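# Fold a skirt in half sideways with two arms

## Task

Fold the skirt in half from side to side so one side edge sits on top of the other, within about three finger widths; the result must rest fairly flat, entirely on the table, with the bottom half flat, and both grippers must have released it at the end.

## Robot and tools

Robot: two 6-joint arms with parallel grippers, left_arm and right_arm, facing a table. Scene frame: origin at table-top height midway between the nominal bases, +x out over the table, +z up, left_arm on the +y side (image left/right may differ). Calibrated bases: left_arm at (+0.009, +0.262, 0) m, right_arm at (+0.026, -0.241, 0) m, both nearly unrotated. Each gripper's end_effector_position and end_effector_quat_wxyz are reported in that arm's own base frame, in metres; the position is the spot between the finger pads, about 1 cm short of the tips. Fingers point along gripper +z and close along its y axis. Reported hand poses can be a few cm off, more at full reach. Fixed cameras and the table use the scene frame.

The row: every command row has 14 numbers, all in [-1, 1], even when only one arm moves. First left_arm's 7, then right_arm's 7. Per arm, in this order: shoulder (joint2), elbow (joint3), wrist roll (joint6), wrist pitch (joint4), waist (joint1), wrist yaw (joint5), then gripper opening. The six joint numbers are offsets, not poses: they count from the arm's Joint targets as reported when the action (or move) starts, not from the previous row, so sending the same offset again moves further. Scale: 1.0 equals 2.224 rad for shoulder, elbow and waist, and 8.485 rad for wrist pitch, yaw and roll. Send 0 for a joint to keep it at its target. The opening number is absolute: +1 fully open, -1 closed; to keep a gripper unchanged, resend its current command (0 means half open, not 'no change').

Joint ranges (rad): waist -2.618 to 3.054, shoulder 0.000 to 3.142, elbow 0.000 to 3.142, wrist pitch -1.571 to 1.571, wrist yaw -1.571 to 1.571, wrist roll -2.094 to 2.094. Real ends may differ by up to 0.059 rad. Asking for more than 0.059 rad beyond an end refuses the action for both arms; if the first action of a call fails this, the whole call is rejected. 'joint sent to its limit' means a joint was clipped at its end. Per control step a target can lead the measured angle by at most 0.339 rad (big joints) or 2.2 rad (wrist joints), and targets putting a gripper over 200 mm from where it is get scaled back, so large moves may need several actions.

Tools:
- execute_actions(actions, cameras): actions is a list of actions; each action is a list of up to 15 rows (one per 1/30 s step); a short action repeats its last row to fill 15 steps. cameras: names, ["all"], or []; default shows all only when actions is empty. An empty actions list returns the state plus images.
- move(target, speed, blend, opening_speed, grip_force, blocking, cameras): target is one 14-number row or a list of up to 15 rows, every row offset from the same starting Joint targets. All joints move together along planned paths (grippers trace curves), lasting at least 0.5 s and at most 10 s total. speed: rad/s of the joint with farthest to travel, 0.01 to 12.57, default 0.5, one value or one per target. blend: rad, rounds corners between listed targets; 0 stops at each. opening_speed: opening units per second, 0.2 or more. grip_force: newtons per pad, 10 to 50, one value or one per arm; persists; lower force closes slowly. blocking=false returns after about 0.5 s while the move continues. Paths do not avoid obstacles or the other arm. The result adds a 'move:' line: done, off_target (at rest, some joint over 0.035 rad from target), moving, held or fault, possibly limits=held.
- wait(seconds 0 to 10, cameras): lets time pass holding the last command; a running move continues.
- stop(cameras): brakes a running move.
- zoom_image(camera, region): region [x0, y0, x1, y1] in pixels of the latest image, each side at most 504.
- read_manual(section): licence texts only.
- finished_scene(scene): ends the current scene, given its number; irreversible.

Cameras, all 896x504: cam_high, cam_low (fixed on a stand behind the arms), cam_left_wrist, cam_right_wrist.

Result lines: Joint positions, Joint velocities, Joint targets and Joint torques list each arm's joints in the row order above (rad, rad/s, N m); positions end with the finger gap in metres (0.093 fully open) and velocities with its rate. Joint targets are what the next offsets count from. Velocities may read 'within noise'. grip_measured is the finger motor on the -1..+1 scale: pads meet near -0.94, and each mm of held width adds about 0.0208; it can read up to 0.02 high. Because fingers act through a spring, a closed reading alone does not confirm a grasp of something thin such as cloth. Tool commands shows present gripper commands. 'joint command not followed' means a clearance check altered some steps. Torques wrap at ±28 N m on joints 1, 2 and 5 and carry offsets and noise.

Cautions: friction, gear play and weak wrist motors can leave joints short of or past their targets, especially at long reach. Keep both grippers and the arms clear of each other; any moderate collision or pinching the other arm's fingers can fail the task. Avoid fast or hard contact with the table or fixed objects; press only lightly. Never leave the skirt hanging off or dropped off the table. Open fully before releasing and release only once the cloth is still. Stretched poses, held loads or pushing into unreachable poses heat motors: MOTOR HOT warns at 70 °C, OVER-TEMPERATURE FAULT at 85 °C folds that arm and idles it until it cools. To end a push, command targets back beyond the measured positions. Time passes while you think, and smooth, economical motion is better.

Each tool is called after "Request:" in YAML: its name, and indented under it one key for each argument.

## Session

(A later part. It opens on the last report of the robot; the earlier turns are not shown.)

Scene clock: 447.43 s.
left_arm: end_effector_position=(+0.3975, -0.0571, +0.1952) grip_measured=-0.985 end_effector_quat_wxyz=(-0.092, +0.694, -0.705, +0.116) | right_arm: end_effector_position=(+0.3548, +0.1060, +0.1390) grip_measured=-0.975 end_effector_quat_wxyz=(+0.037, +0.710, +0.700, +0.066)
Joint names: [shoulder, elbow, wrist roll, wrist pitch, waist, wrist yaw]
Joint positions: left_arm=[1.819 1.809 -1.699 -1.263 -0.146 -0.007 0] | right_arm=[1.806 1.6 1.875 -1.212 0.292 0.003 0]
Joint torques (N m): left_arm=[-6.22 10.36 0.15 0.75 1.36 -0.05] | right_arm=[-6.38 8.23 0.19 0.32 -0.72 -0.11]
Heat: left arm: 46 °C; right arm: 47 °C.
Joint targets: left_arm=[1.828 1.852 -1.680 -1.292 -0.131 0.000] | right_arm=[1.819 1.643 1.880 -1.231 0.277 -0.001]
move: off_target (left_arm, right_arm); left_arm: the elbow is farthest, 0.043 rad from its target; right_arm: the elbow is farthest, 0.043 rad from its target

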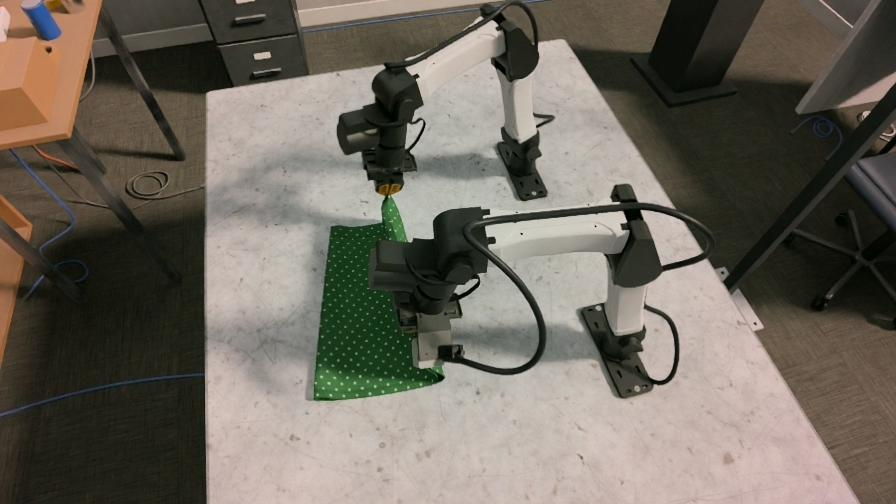

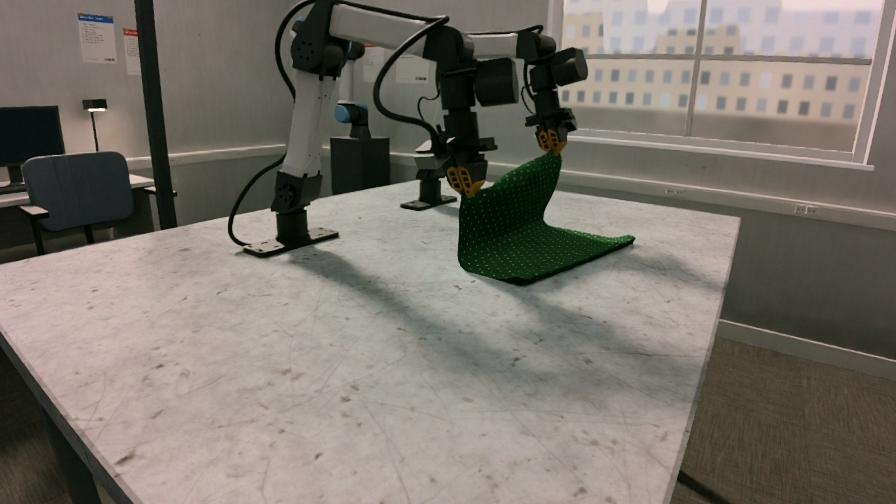

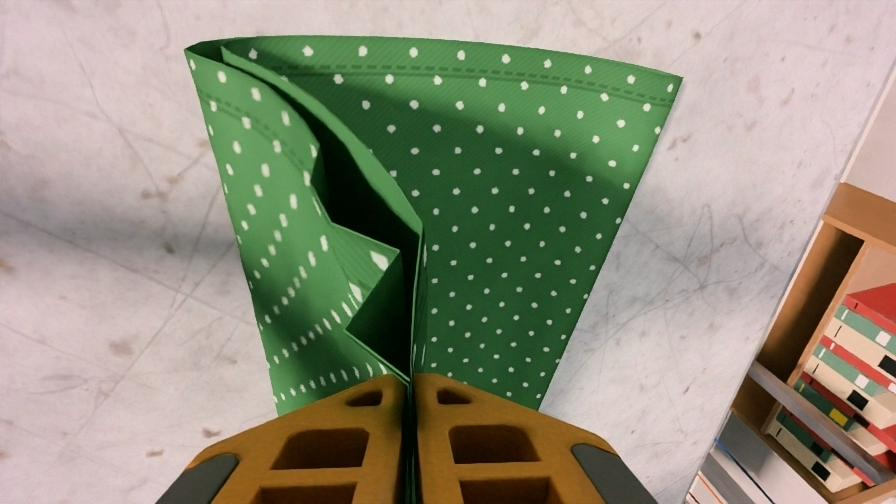

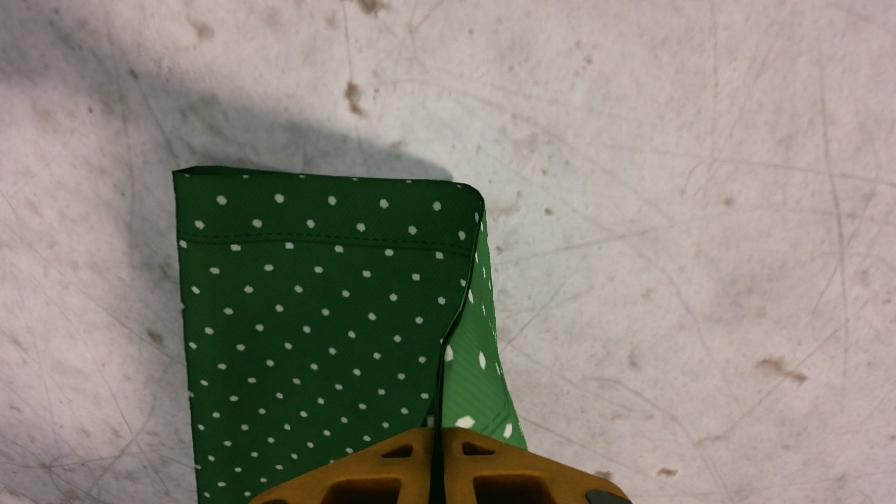

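Request:
move:
  target:
    - [0.1583, 0.1592, 0.0094, 0.012, 0.0171, 0, -1, 0.134, 0.1565, 0.0047, -0.0087, -0.0256, 0, -1]
    - [0.2505, 0.1857, 0.0212, 0.0463, 0.0234, 0, -1, 0.2053, 0.2005, 0.0094, 0.0098, -0.0391, 0, -1]
  speed: 0.4
  blend: 0.1
  cameras: ["all"]

Scene clock: 494.33 s.
left_arm: end_effector_position=(+0.5684, -0.0546, +0.1034) grip_measured=-0.985 end_effector_quat_wxyz=(+0.162, -0.635, +0.736, -0.168) | right_arm: end_effector_position=(+0.4740, +0.1000, +0.0853) grip_measured=-0.975 end_effector_quat_wxyz=(+0.042, +0.764, +0.639, +0.081)
Joint names: [shoulder, elbow, wrist roll, wrist pitch, waist, wrist yaw]
Joint positions: left_arm=[2.373 2.222 -1.52 -0.949 -0.097 -0.003 0] | right_arm=[2.26 2.046 1.955 -1.173 0.207 -0.002 0]
Joint torques (N m): left_arm=[-10.29 10.96 0.14 1.88 1.68 -0.08] | right_arm=[-9.5 8.18 0.18 0.79 -0.96 -0.06]
Heat: left arm: 47 °C; right arm: 47 °C.
Joint targets: left_arm=[2.385 2.265 -1.500 -0.899 -0.079 0.000] | right_arm=[2.276 2.089 1.960 -1.148 0.190 -0.001]
move: off_target (left_arm, right_arm); left_arm: the wrist pitch is farthest, 0.050 rad from its target; right_arm: the elbow is farthest, 0.043 rad from its target

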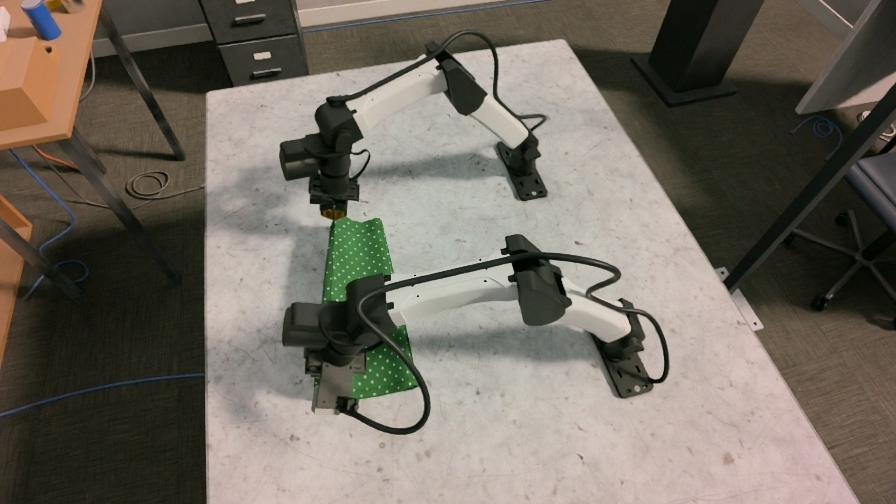

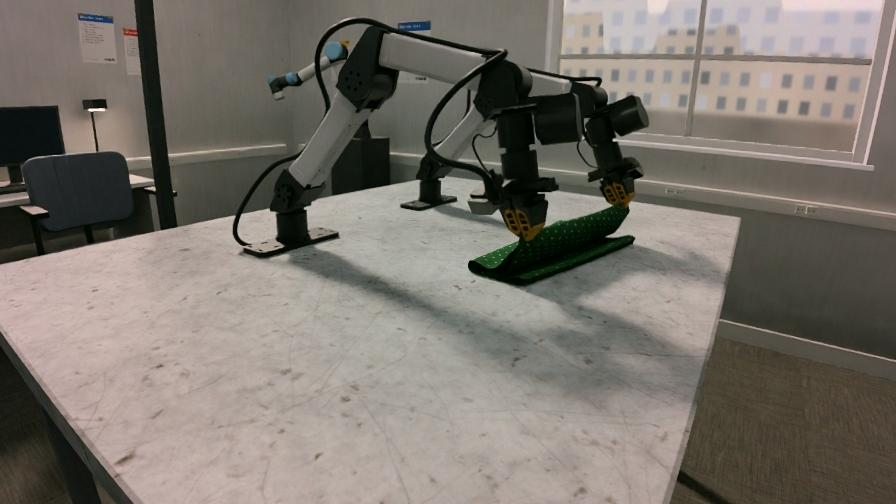

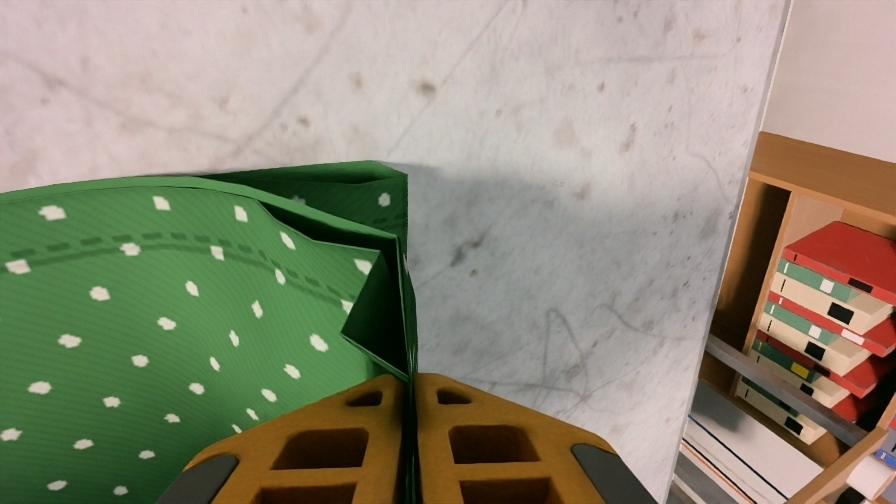

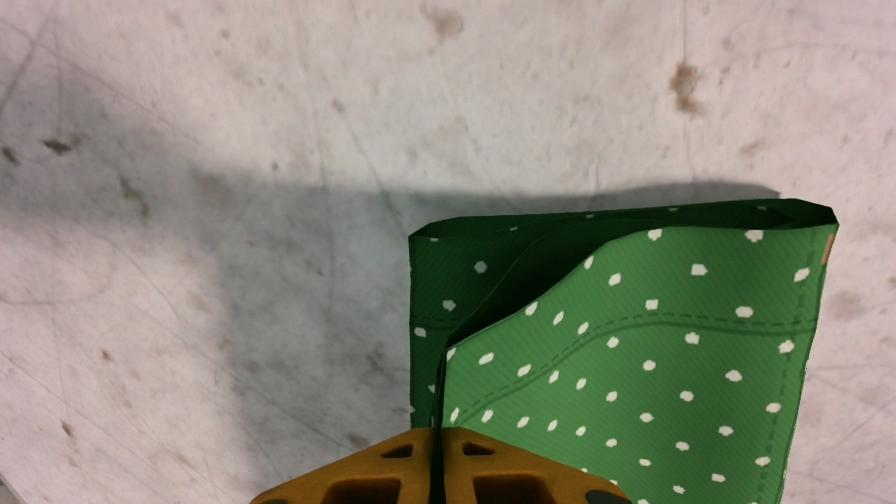

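Request:
move:
  target: [0.0764, 0.0063, 0.00825, 0.0187, 0.0036, 0, -1, 0.0414, -0.058, 0.0047, 0.0192, -0.0085, 0, -1]
  speed: 0.15
  cameras: ["all"]

Scene clock: 516.07 s.
left_arm: end_effector_position=(+0.5976, -0.0564, +0.0323) grip_measured=-0.985 end_effector_quat_wxyz=(+0.169, -0.609, +0.757, -0.165) | right_arm: end_effector_position=(+0.4919, +0.0953, +0.0290) grip_measured=-0.975 end_effector_quat_wxyz=(+0.042, +0.781, +0.617, +0.084)
Joint names: [shoulder, elbow, wrist roll, wrist pitch, waist, wrist yaw]
Joint positions: left_arm=[2.537 2.234 -1.449 -0.791 -0.094 0.002 0] | right_arm=[2.351 1.975 1.995 -1.007 0.19 -0.003 0]
Joint torques (N m): left_arm=[-10.66 11.07 0.16 1.91 2.06 -0.11] | right_arm=[-9.98 3.82 0.21 0.81 -1.13 -0.05]
Heat: left arm: 52 °C; right arm: 48 °C.
Joint targets: left_arm=[2.555 2.279 -1.430 -0.740 -0.071 0.000] | right_arm=[2.368 1.960 2.000 -0.985 0.171 -0.001]
move: off_target (left_arm); left_arm: the wrist pitch is farthest, 0.050 rad from its target

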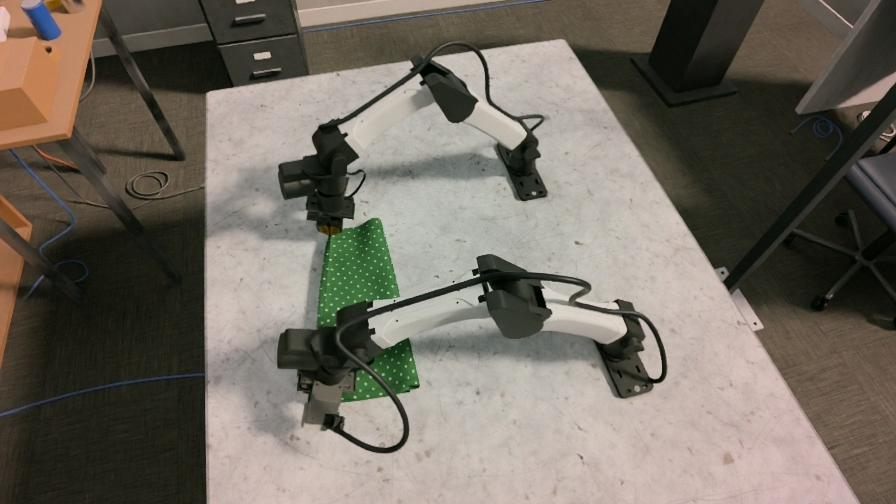

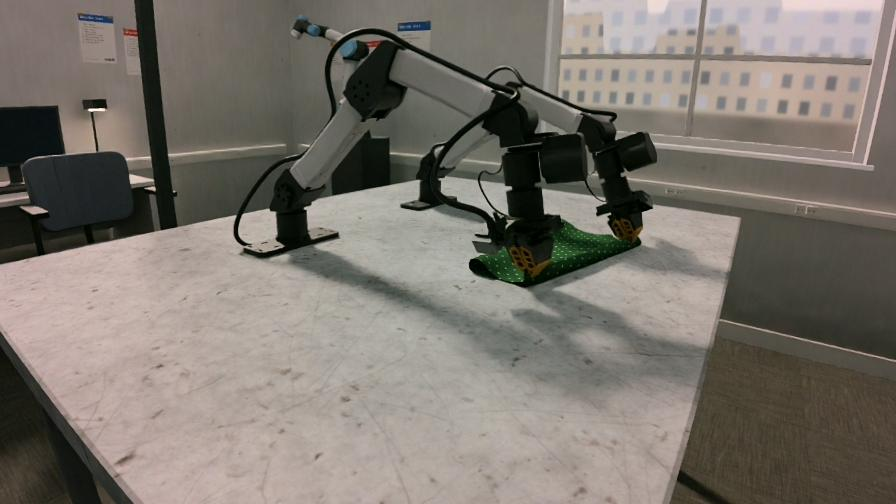

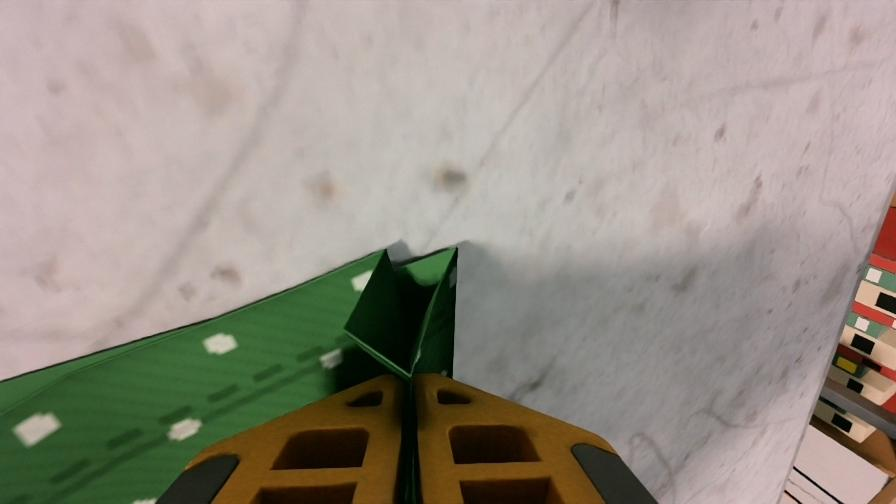

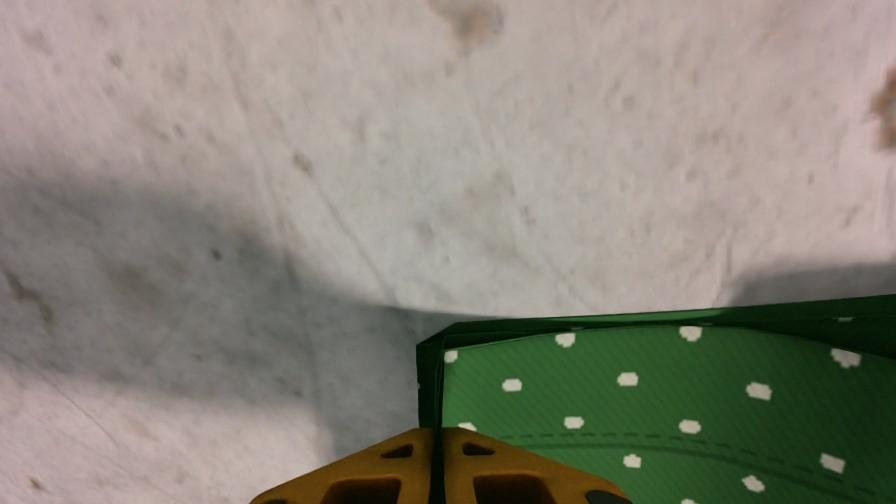

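Request:
move:
  target: [0.0, 0.0, 0, 0, 0, 0, -0.35, 0, 0, 0, 0, 0, 0, -0.35]
  opening_speed: 0.5
  cameras: ["all"]

Scene clock: 534.70 s.
left_arm: end_effector_position=(+0.6013, -0.0493, +0.0347) grip_measured=-0.353 end_effector_quat_wxyz=(+0.175, -0.613, +0.752, -0.169) | right_arm: end_effector_position=(+0.4924, +0.0923, +0.0290) grip_measured=-0.351 end_effector_quat_wxyz=(+0.042, +0.783, +0.615, +0.084)
Joint names: [shoulder, elbow, wrist roll, wrist pitch, waist, wrist yaw]
Joint positions: left_arm=[2.537 2.237 -1.449 -0.78 -0.081 0.002 0.028] | right_arm=[2.351 1.975 1.995 -1.007 0.184 -0.003 0.028]
Joint torques (N m): left_arm=[-10.69 10.82 0.16 1.83 1.22 -0.11] | right_arm=[-9.95 3.79 0.17 0.77 -0.64 -0.04]
Heat: left arm: 61 °C; right arm: 45 °C.
Joint targets: left_arm=[2.555 2.279 -1.430 -0.740 -0.071 0.000] | right_arm=[2.368 1.960 2.000 -0.985 0.171 -0.001]
move: off_target (left_arm); left_arm: the elbow is farthest, 0.042 rad from its target

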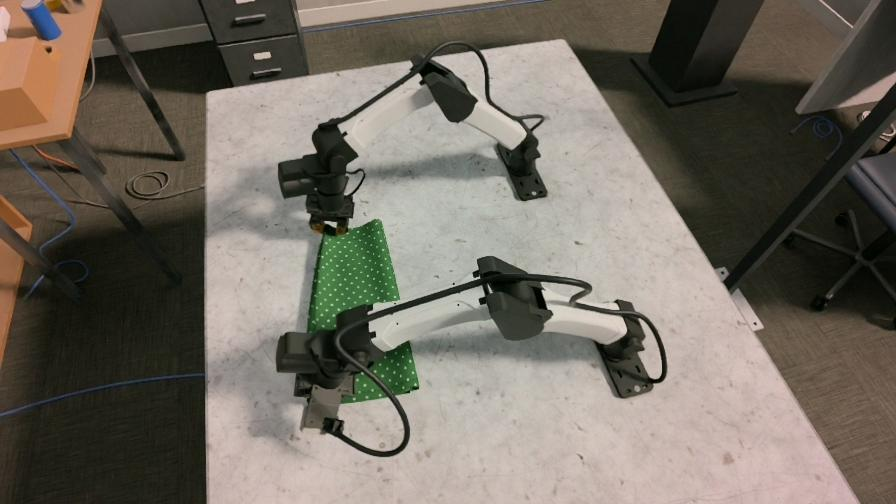

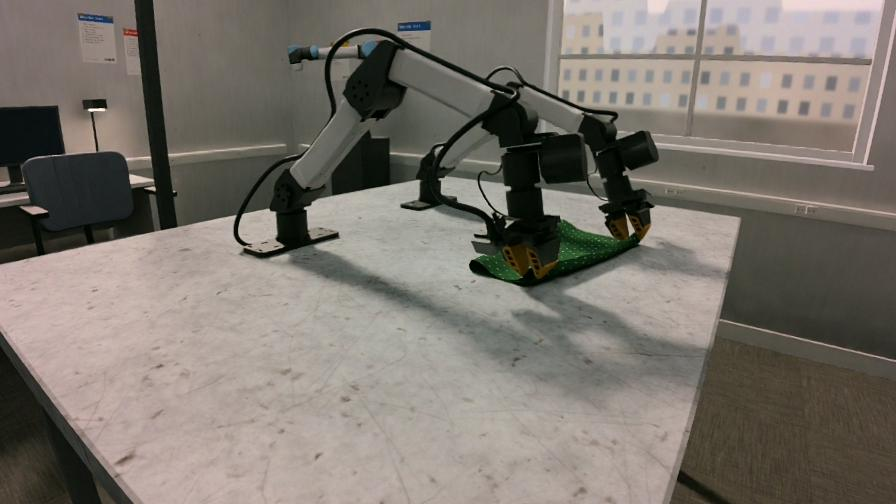

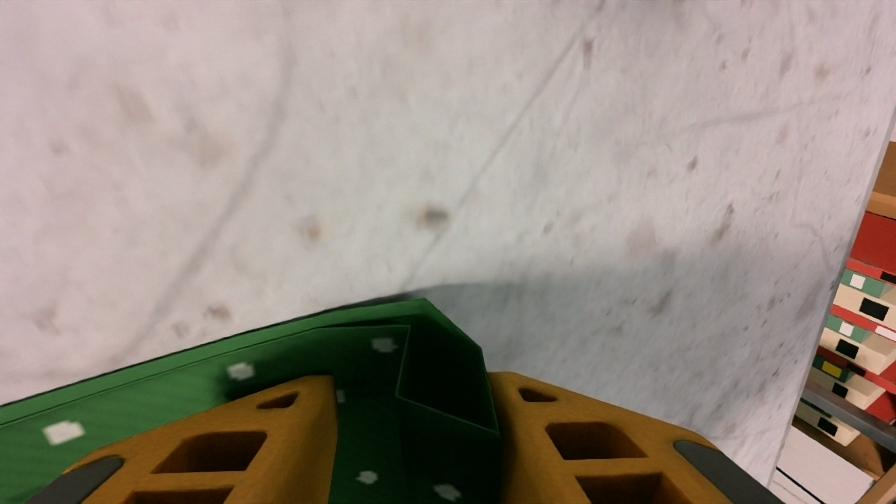

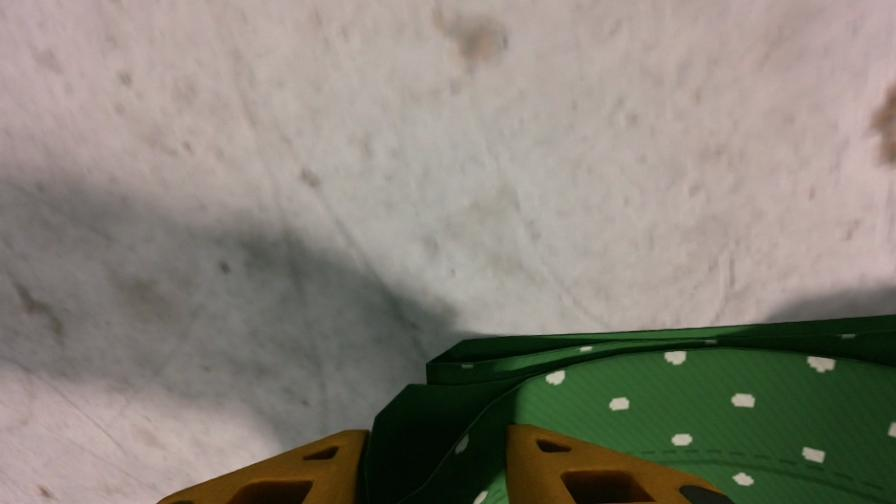

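Request:
move:
  target: [-0.0688, 0.0147, 0, -0.0219, 0, 0, -0.35, -0.0455, 0.0466, 0, -0.0242, 0, 0, -0.35]
  speed: 0.2
  cameras: ["all"]

Scene clock: 541.10 s.
left_arm: end_effector_position=(+0.5909, -0.0482, +0.0855) grip_measured=-0.353 end_effector_quat_wxyz=(+0.180, -0.612, +0.750, -0.174) | right_arm: end_effector_position=(+0.4689, +0.0879, +0.0562) grip_measured=-0.351 end_effector_quat_wxyz=(+0.024, +0.785, +0.616, +0.050)
Joint names: [shoulder, elbow, wrist roll, wrist pitch, waist, wrist yaw]
Joint positions: left_arm=[2.451 2.274 -1.449 -0.887 -0.081 0 0.028] | right_arm=[2.311 2.026 1.995 -1.174 0.184 -0.003 0.028]
Joint torques (N m): left_arm=[-15.62 10.52 0.16 1.04 1.21 -0.11] | right_arm=[-14.99 7.75 0.2 0.28 -0.66 -0.04]
Heat: left arm: 64 °C; right arm: 44 °C.
Joint targets: left_arm=[2.402 2.312 -1.430 -0.926 -0.071 0.000] | right_arm=[2.267 2.063 2.000 -1.191 0.171 -0.001]
move: off_target (left_arm, right_arm); left_arm: the shoulder is farthest, 0.049 rad from its target; right_arm: the shoulder is farthest, 0.044 rad from its target

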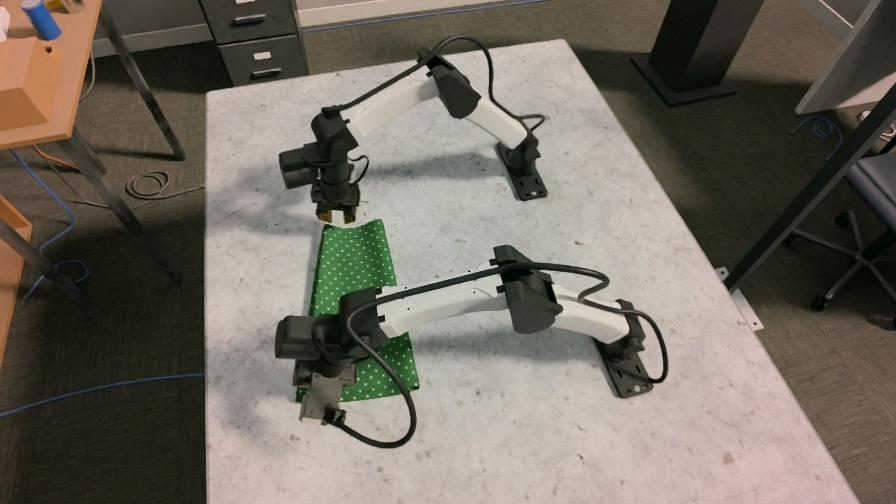

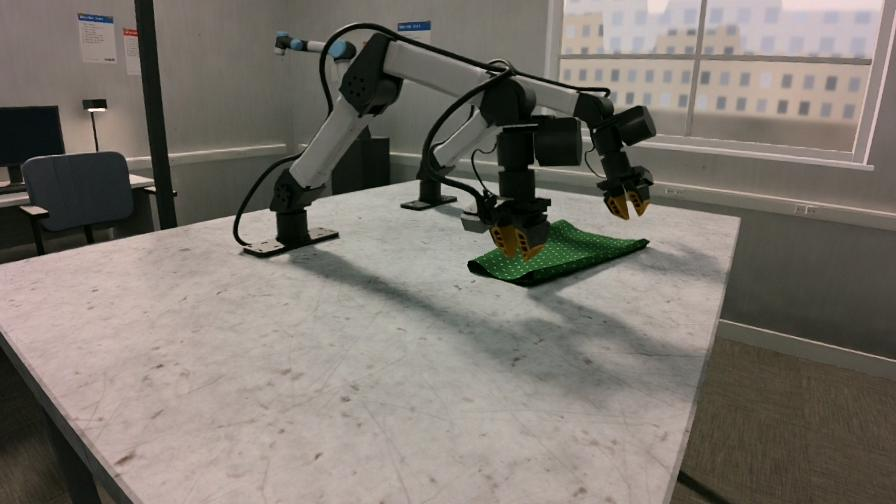

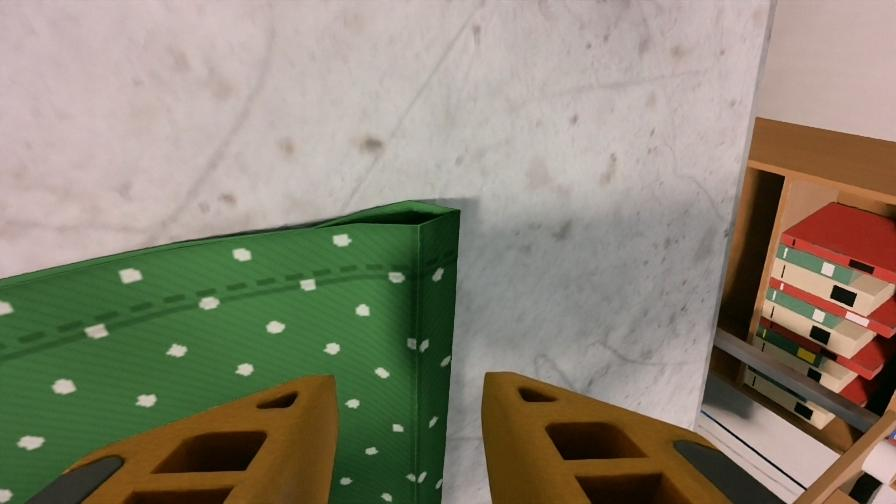

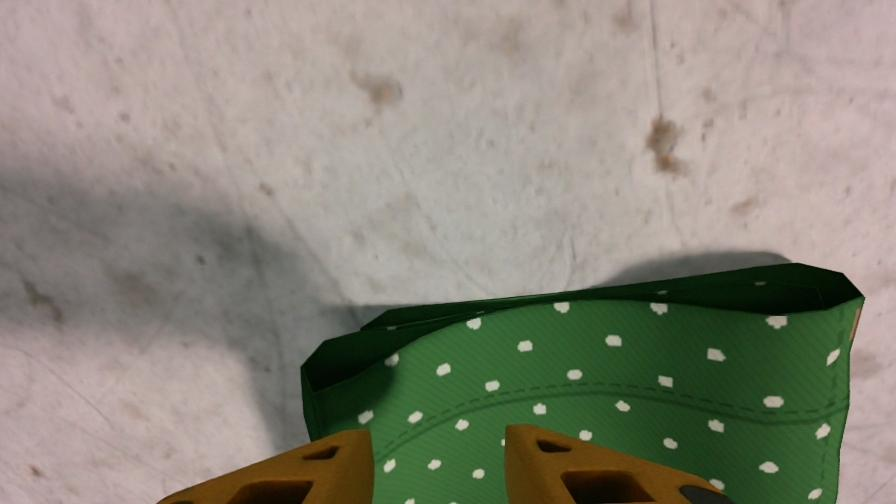

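Request:
move:
  target:
    - [-0.1, 0, 0, 0.0, 0, 0, -0.35, -0.1, 0, 0, 0.0, 0, 0, -0.35]
    - [-0.25, 0, 0.0, 0.0, 0.3, 0, 1, -0.25, 0.0, 0, 0.0, -0.3, 0, 1]
  speed: 0.8
  blend: 0.15
  cameras: ["all"]

Scene clock: 548.47 s.
left_arm: end_effector_position=(+0.4199, +0.2918, +0.4086) grip_measured=+1.000 end_effector_quat_wxyz=(-0.473, +0.732, -0.442, +0.212) | right_arm: end_effector_position=(+0.3799, -0.2099, +0.3183) grip_measured=+1.000 end_effector_quat_wxyz=(+0.250, +0.892, +0.296, +0.232)
Joint names: [shoulder, elbow, wrist roll, wrist pitch, waist, wrist yaw]
Joint positions: left_arm=[1.867 2.286 -1.448 -0.9 0.608 0 0.093] | right_arm=[1.733 2.035 1.995 -1.177 -0.506 -0.003 0.093]
Joint torques (N m): left_arm=[-9.02 8.73 0.17 1.99 -0.08 -0.08] | right_arm=[-8.73 7.02 0.17 1.35 0.36 -0.04]
Heat: left arm: 66 °C; right arm: 45 °C.
Joint targets: left_arm=[1.846 2.312 -1.430 -0.926 0.596 0.000] | right_arm=[1.711 2.063 2.000 -1.191 -0.496 -0.001]
move: done; blend cut to 0.1112 rad at target 1

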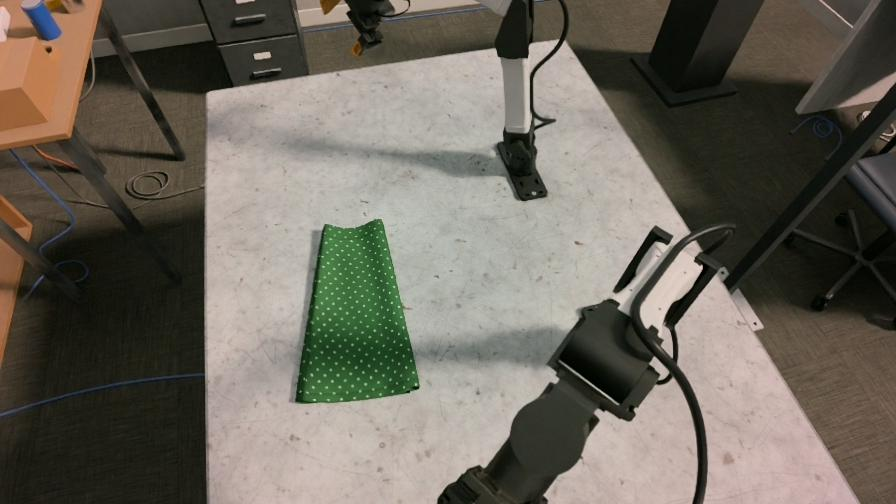

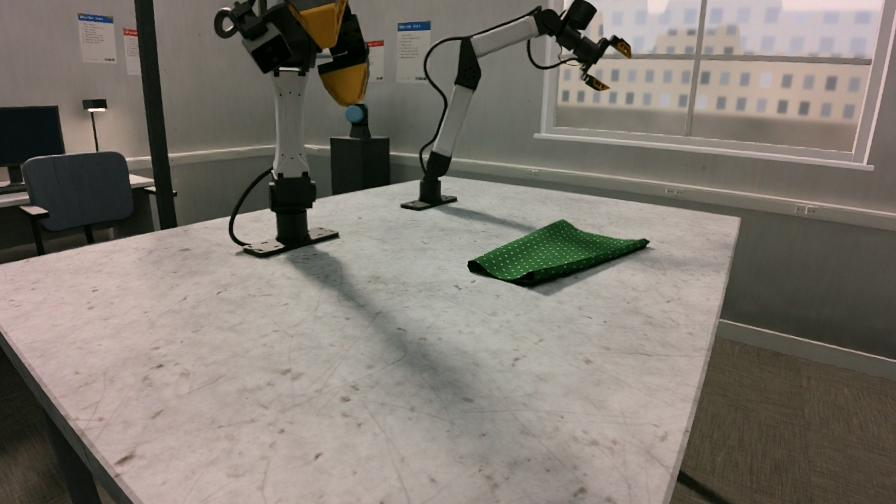

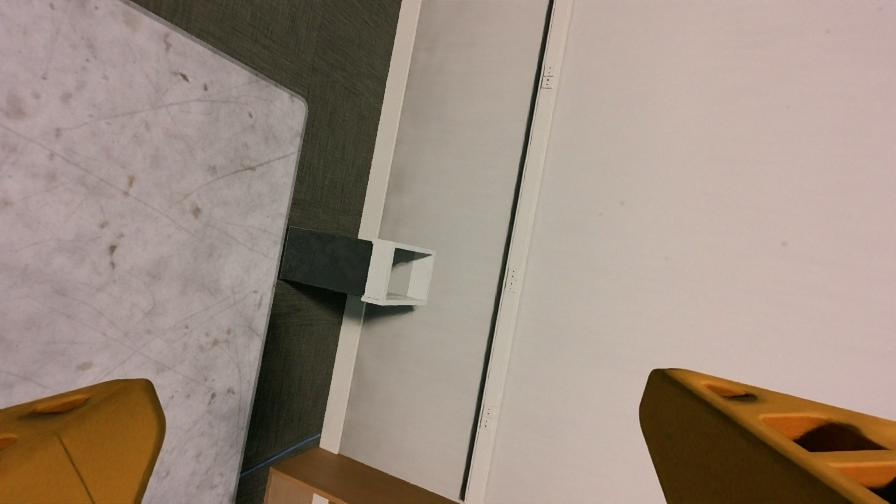

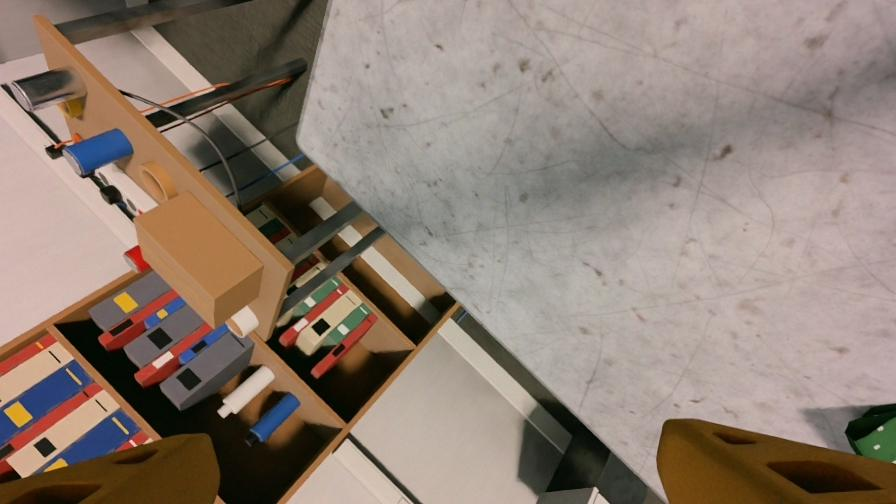

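Request:
zoom_image:
  camera: "cam_high"
  region: [280, 200, 440, 420]

Request:
zoom_image:
  camera: "cam_low"
  region: [450, 200, 670, 300]

Scaled by 2.291 from the camera's 896x504 image, which has a finer 1280x720 frame.

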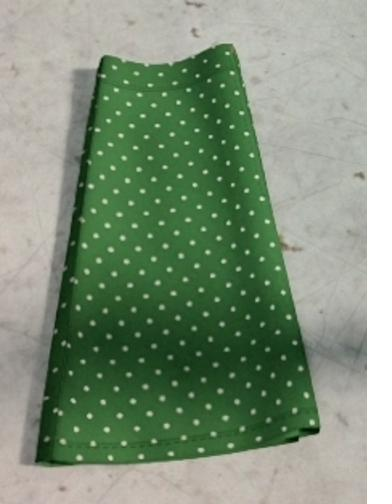

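Scaled by 2.291 from the camera's 896x504 image, which has a finer 1280x720 frame.

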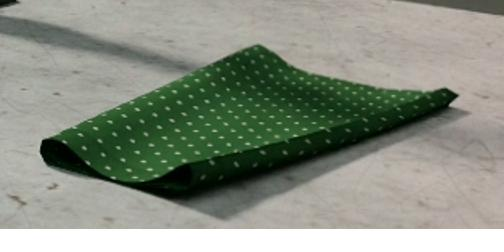

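Request:
move:
  target: [0.1817, 0, 0, 0, -0.2635, 0, 1, 0.1839, 0, 0, 0, 0.2635, 0, 1]
  speed: 0.8
  cameras: ["all"]

Request:
zoom_image:
  camera: "cam_left_wrist"
  region: [200, 50, 600, 350]

Request:
zoom_image:
  camera: "cam_right_wrist"
  region: [200, 150, 600, 450]

Scene clock: 572.30 s.
left_arm: end_effector_position=(+0.5867, +0.0075, +0.2048) grip_measured=+1.000 end_effector_quat_wxyz=(+0.262, -0.625, +0.698, -0.230) | right_arm: end_effector_position=(+0.4789, +0.0461, +0.1495) grip_measured=+1.000 end_effector_quat_wxyz=(+0.076, +0.803, +0.574, +0.137)
Joint names: [shoulder, elbow, wrist roll, wrist pitch, waist, wrist yaw]
Joint positions: left_arm=[2.25 2.289 -1.448 -0.898 0.014 0.004 0.093] | right_arm=[2.116 2.038 1.995 -1.177 0.094 -0.006 0.093]
Joint torques (N m): left_arm=[-10.66 9.06 0.16 1.52 0.81 -0.13] | right_arm=[-9.65 7.01 0.18 0.7 -0.72 -0.01]
Heat: left arm: 59 °C; right arm: 47 °C.
Joint targets: left_arm=[2.250 2.312 -1.430 -0.926 0.010 0.000] | right_arm=[2.120 2.063 2.000 -1.191 0.090 -0.001]
move: done

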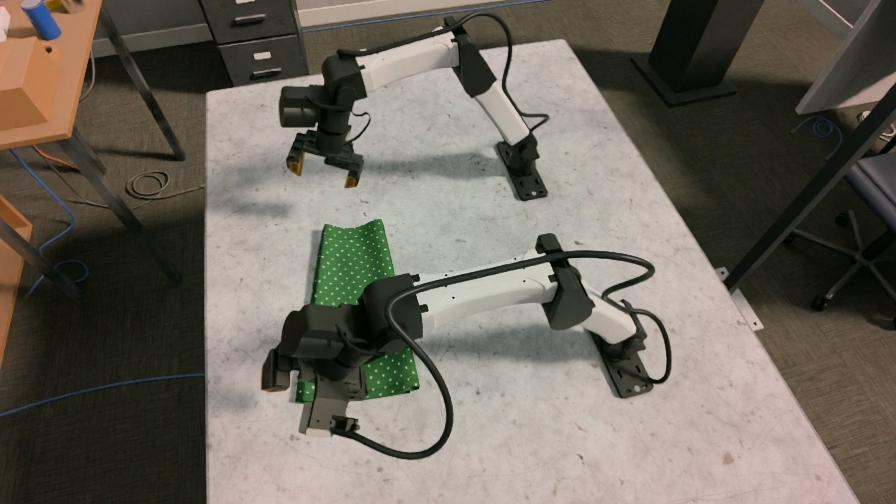

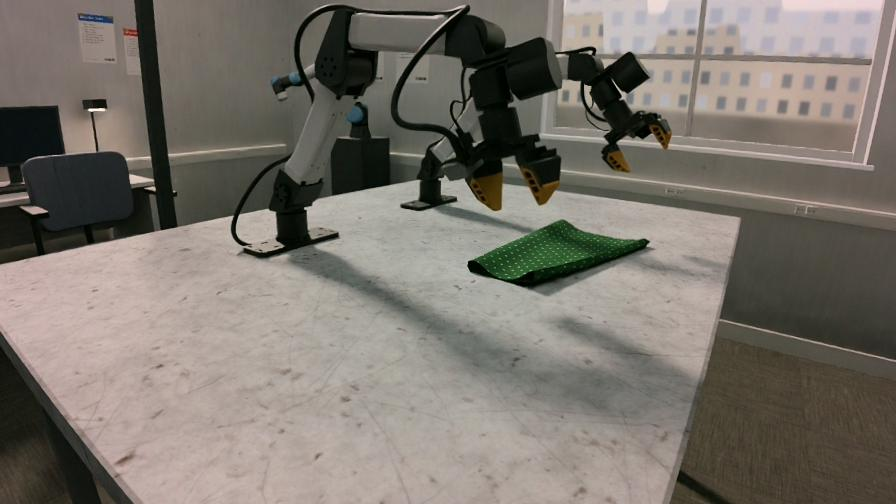

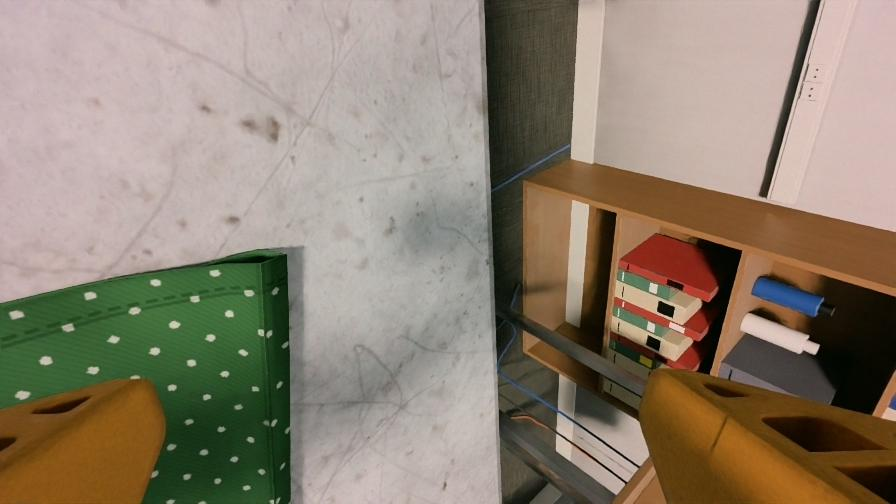

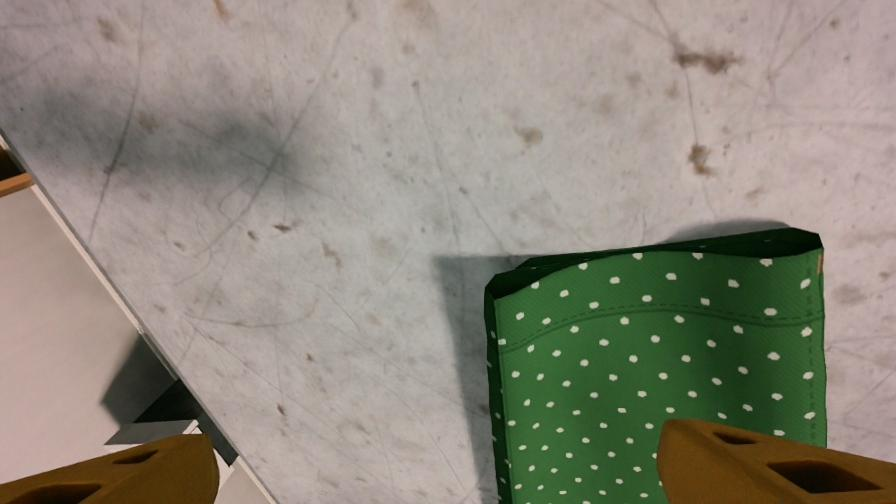

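Scaled by 1.260 from the camera's 896x504 image, which has a finer 1280x720 frame.

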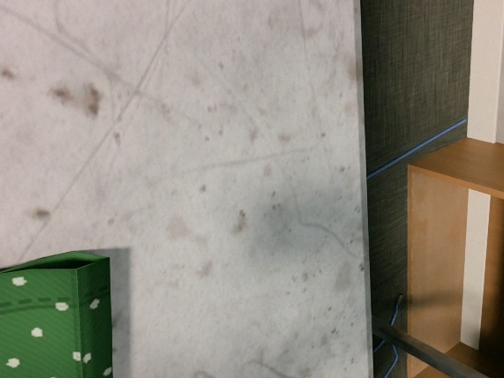

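Scaled by 1.260 from the camera's 896x504 image, which has a finer 1280x720 frame.

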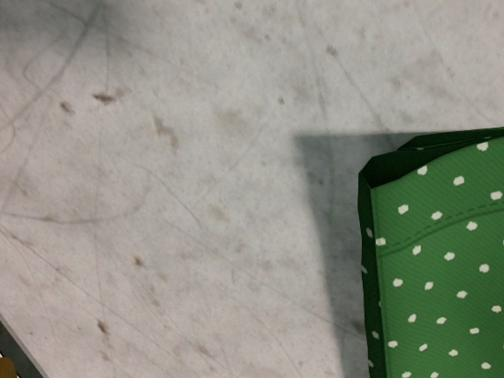

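Request:
finished_scene:
  scene: 1

The scene is finished: the task was done.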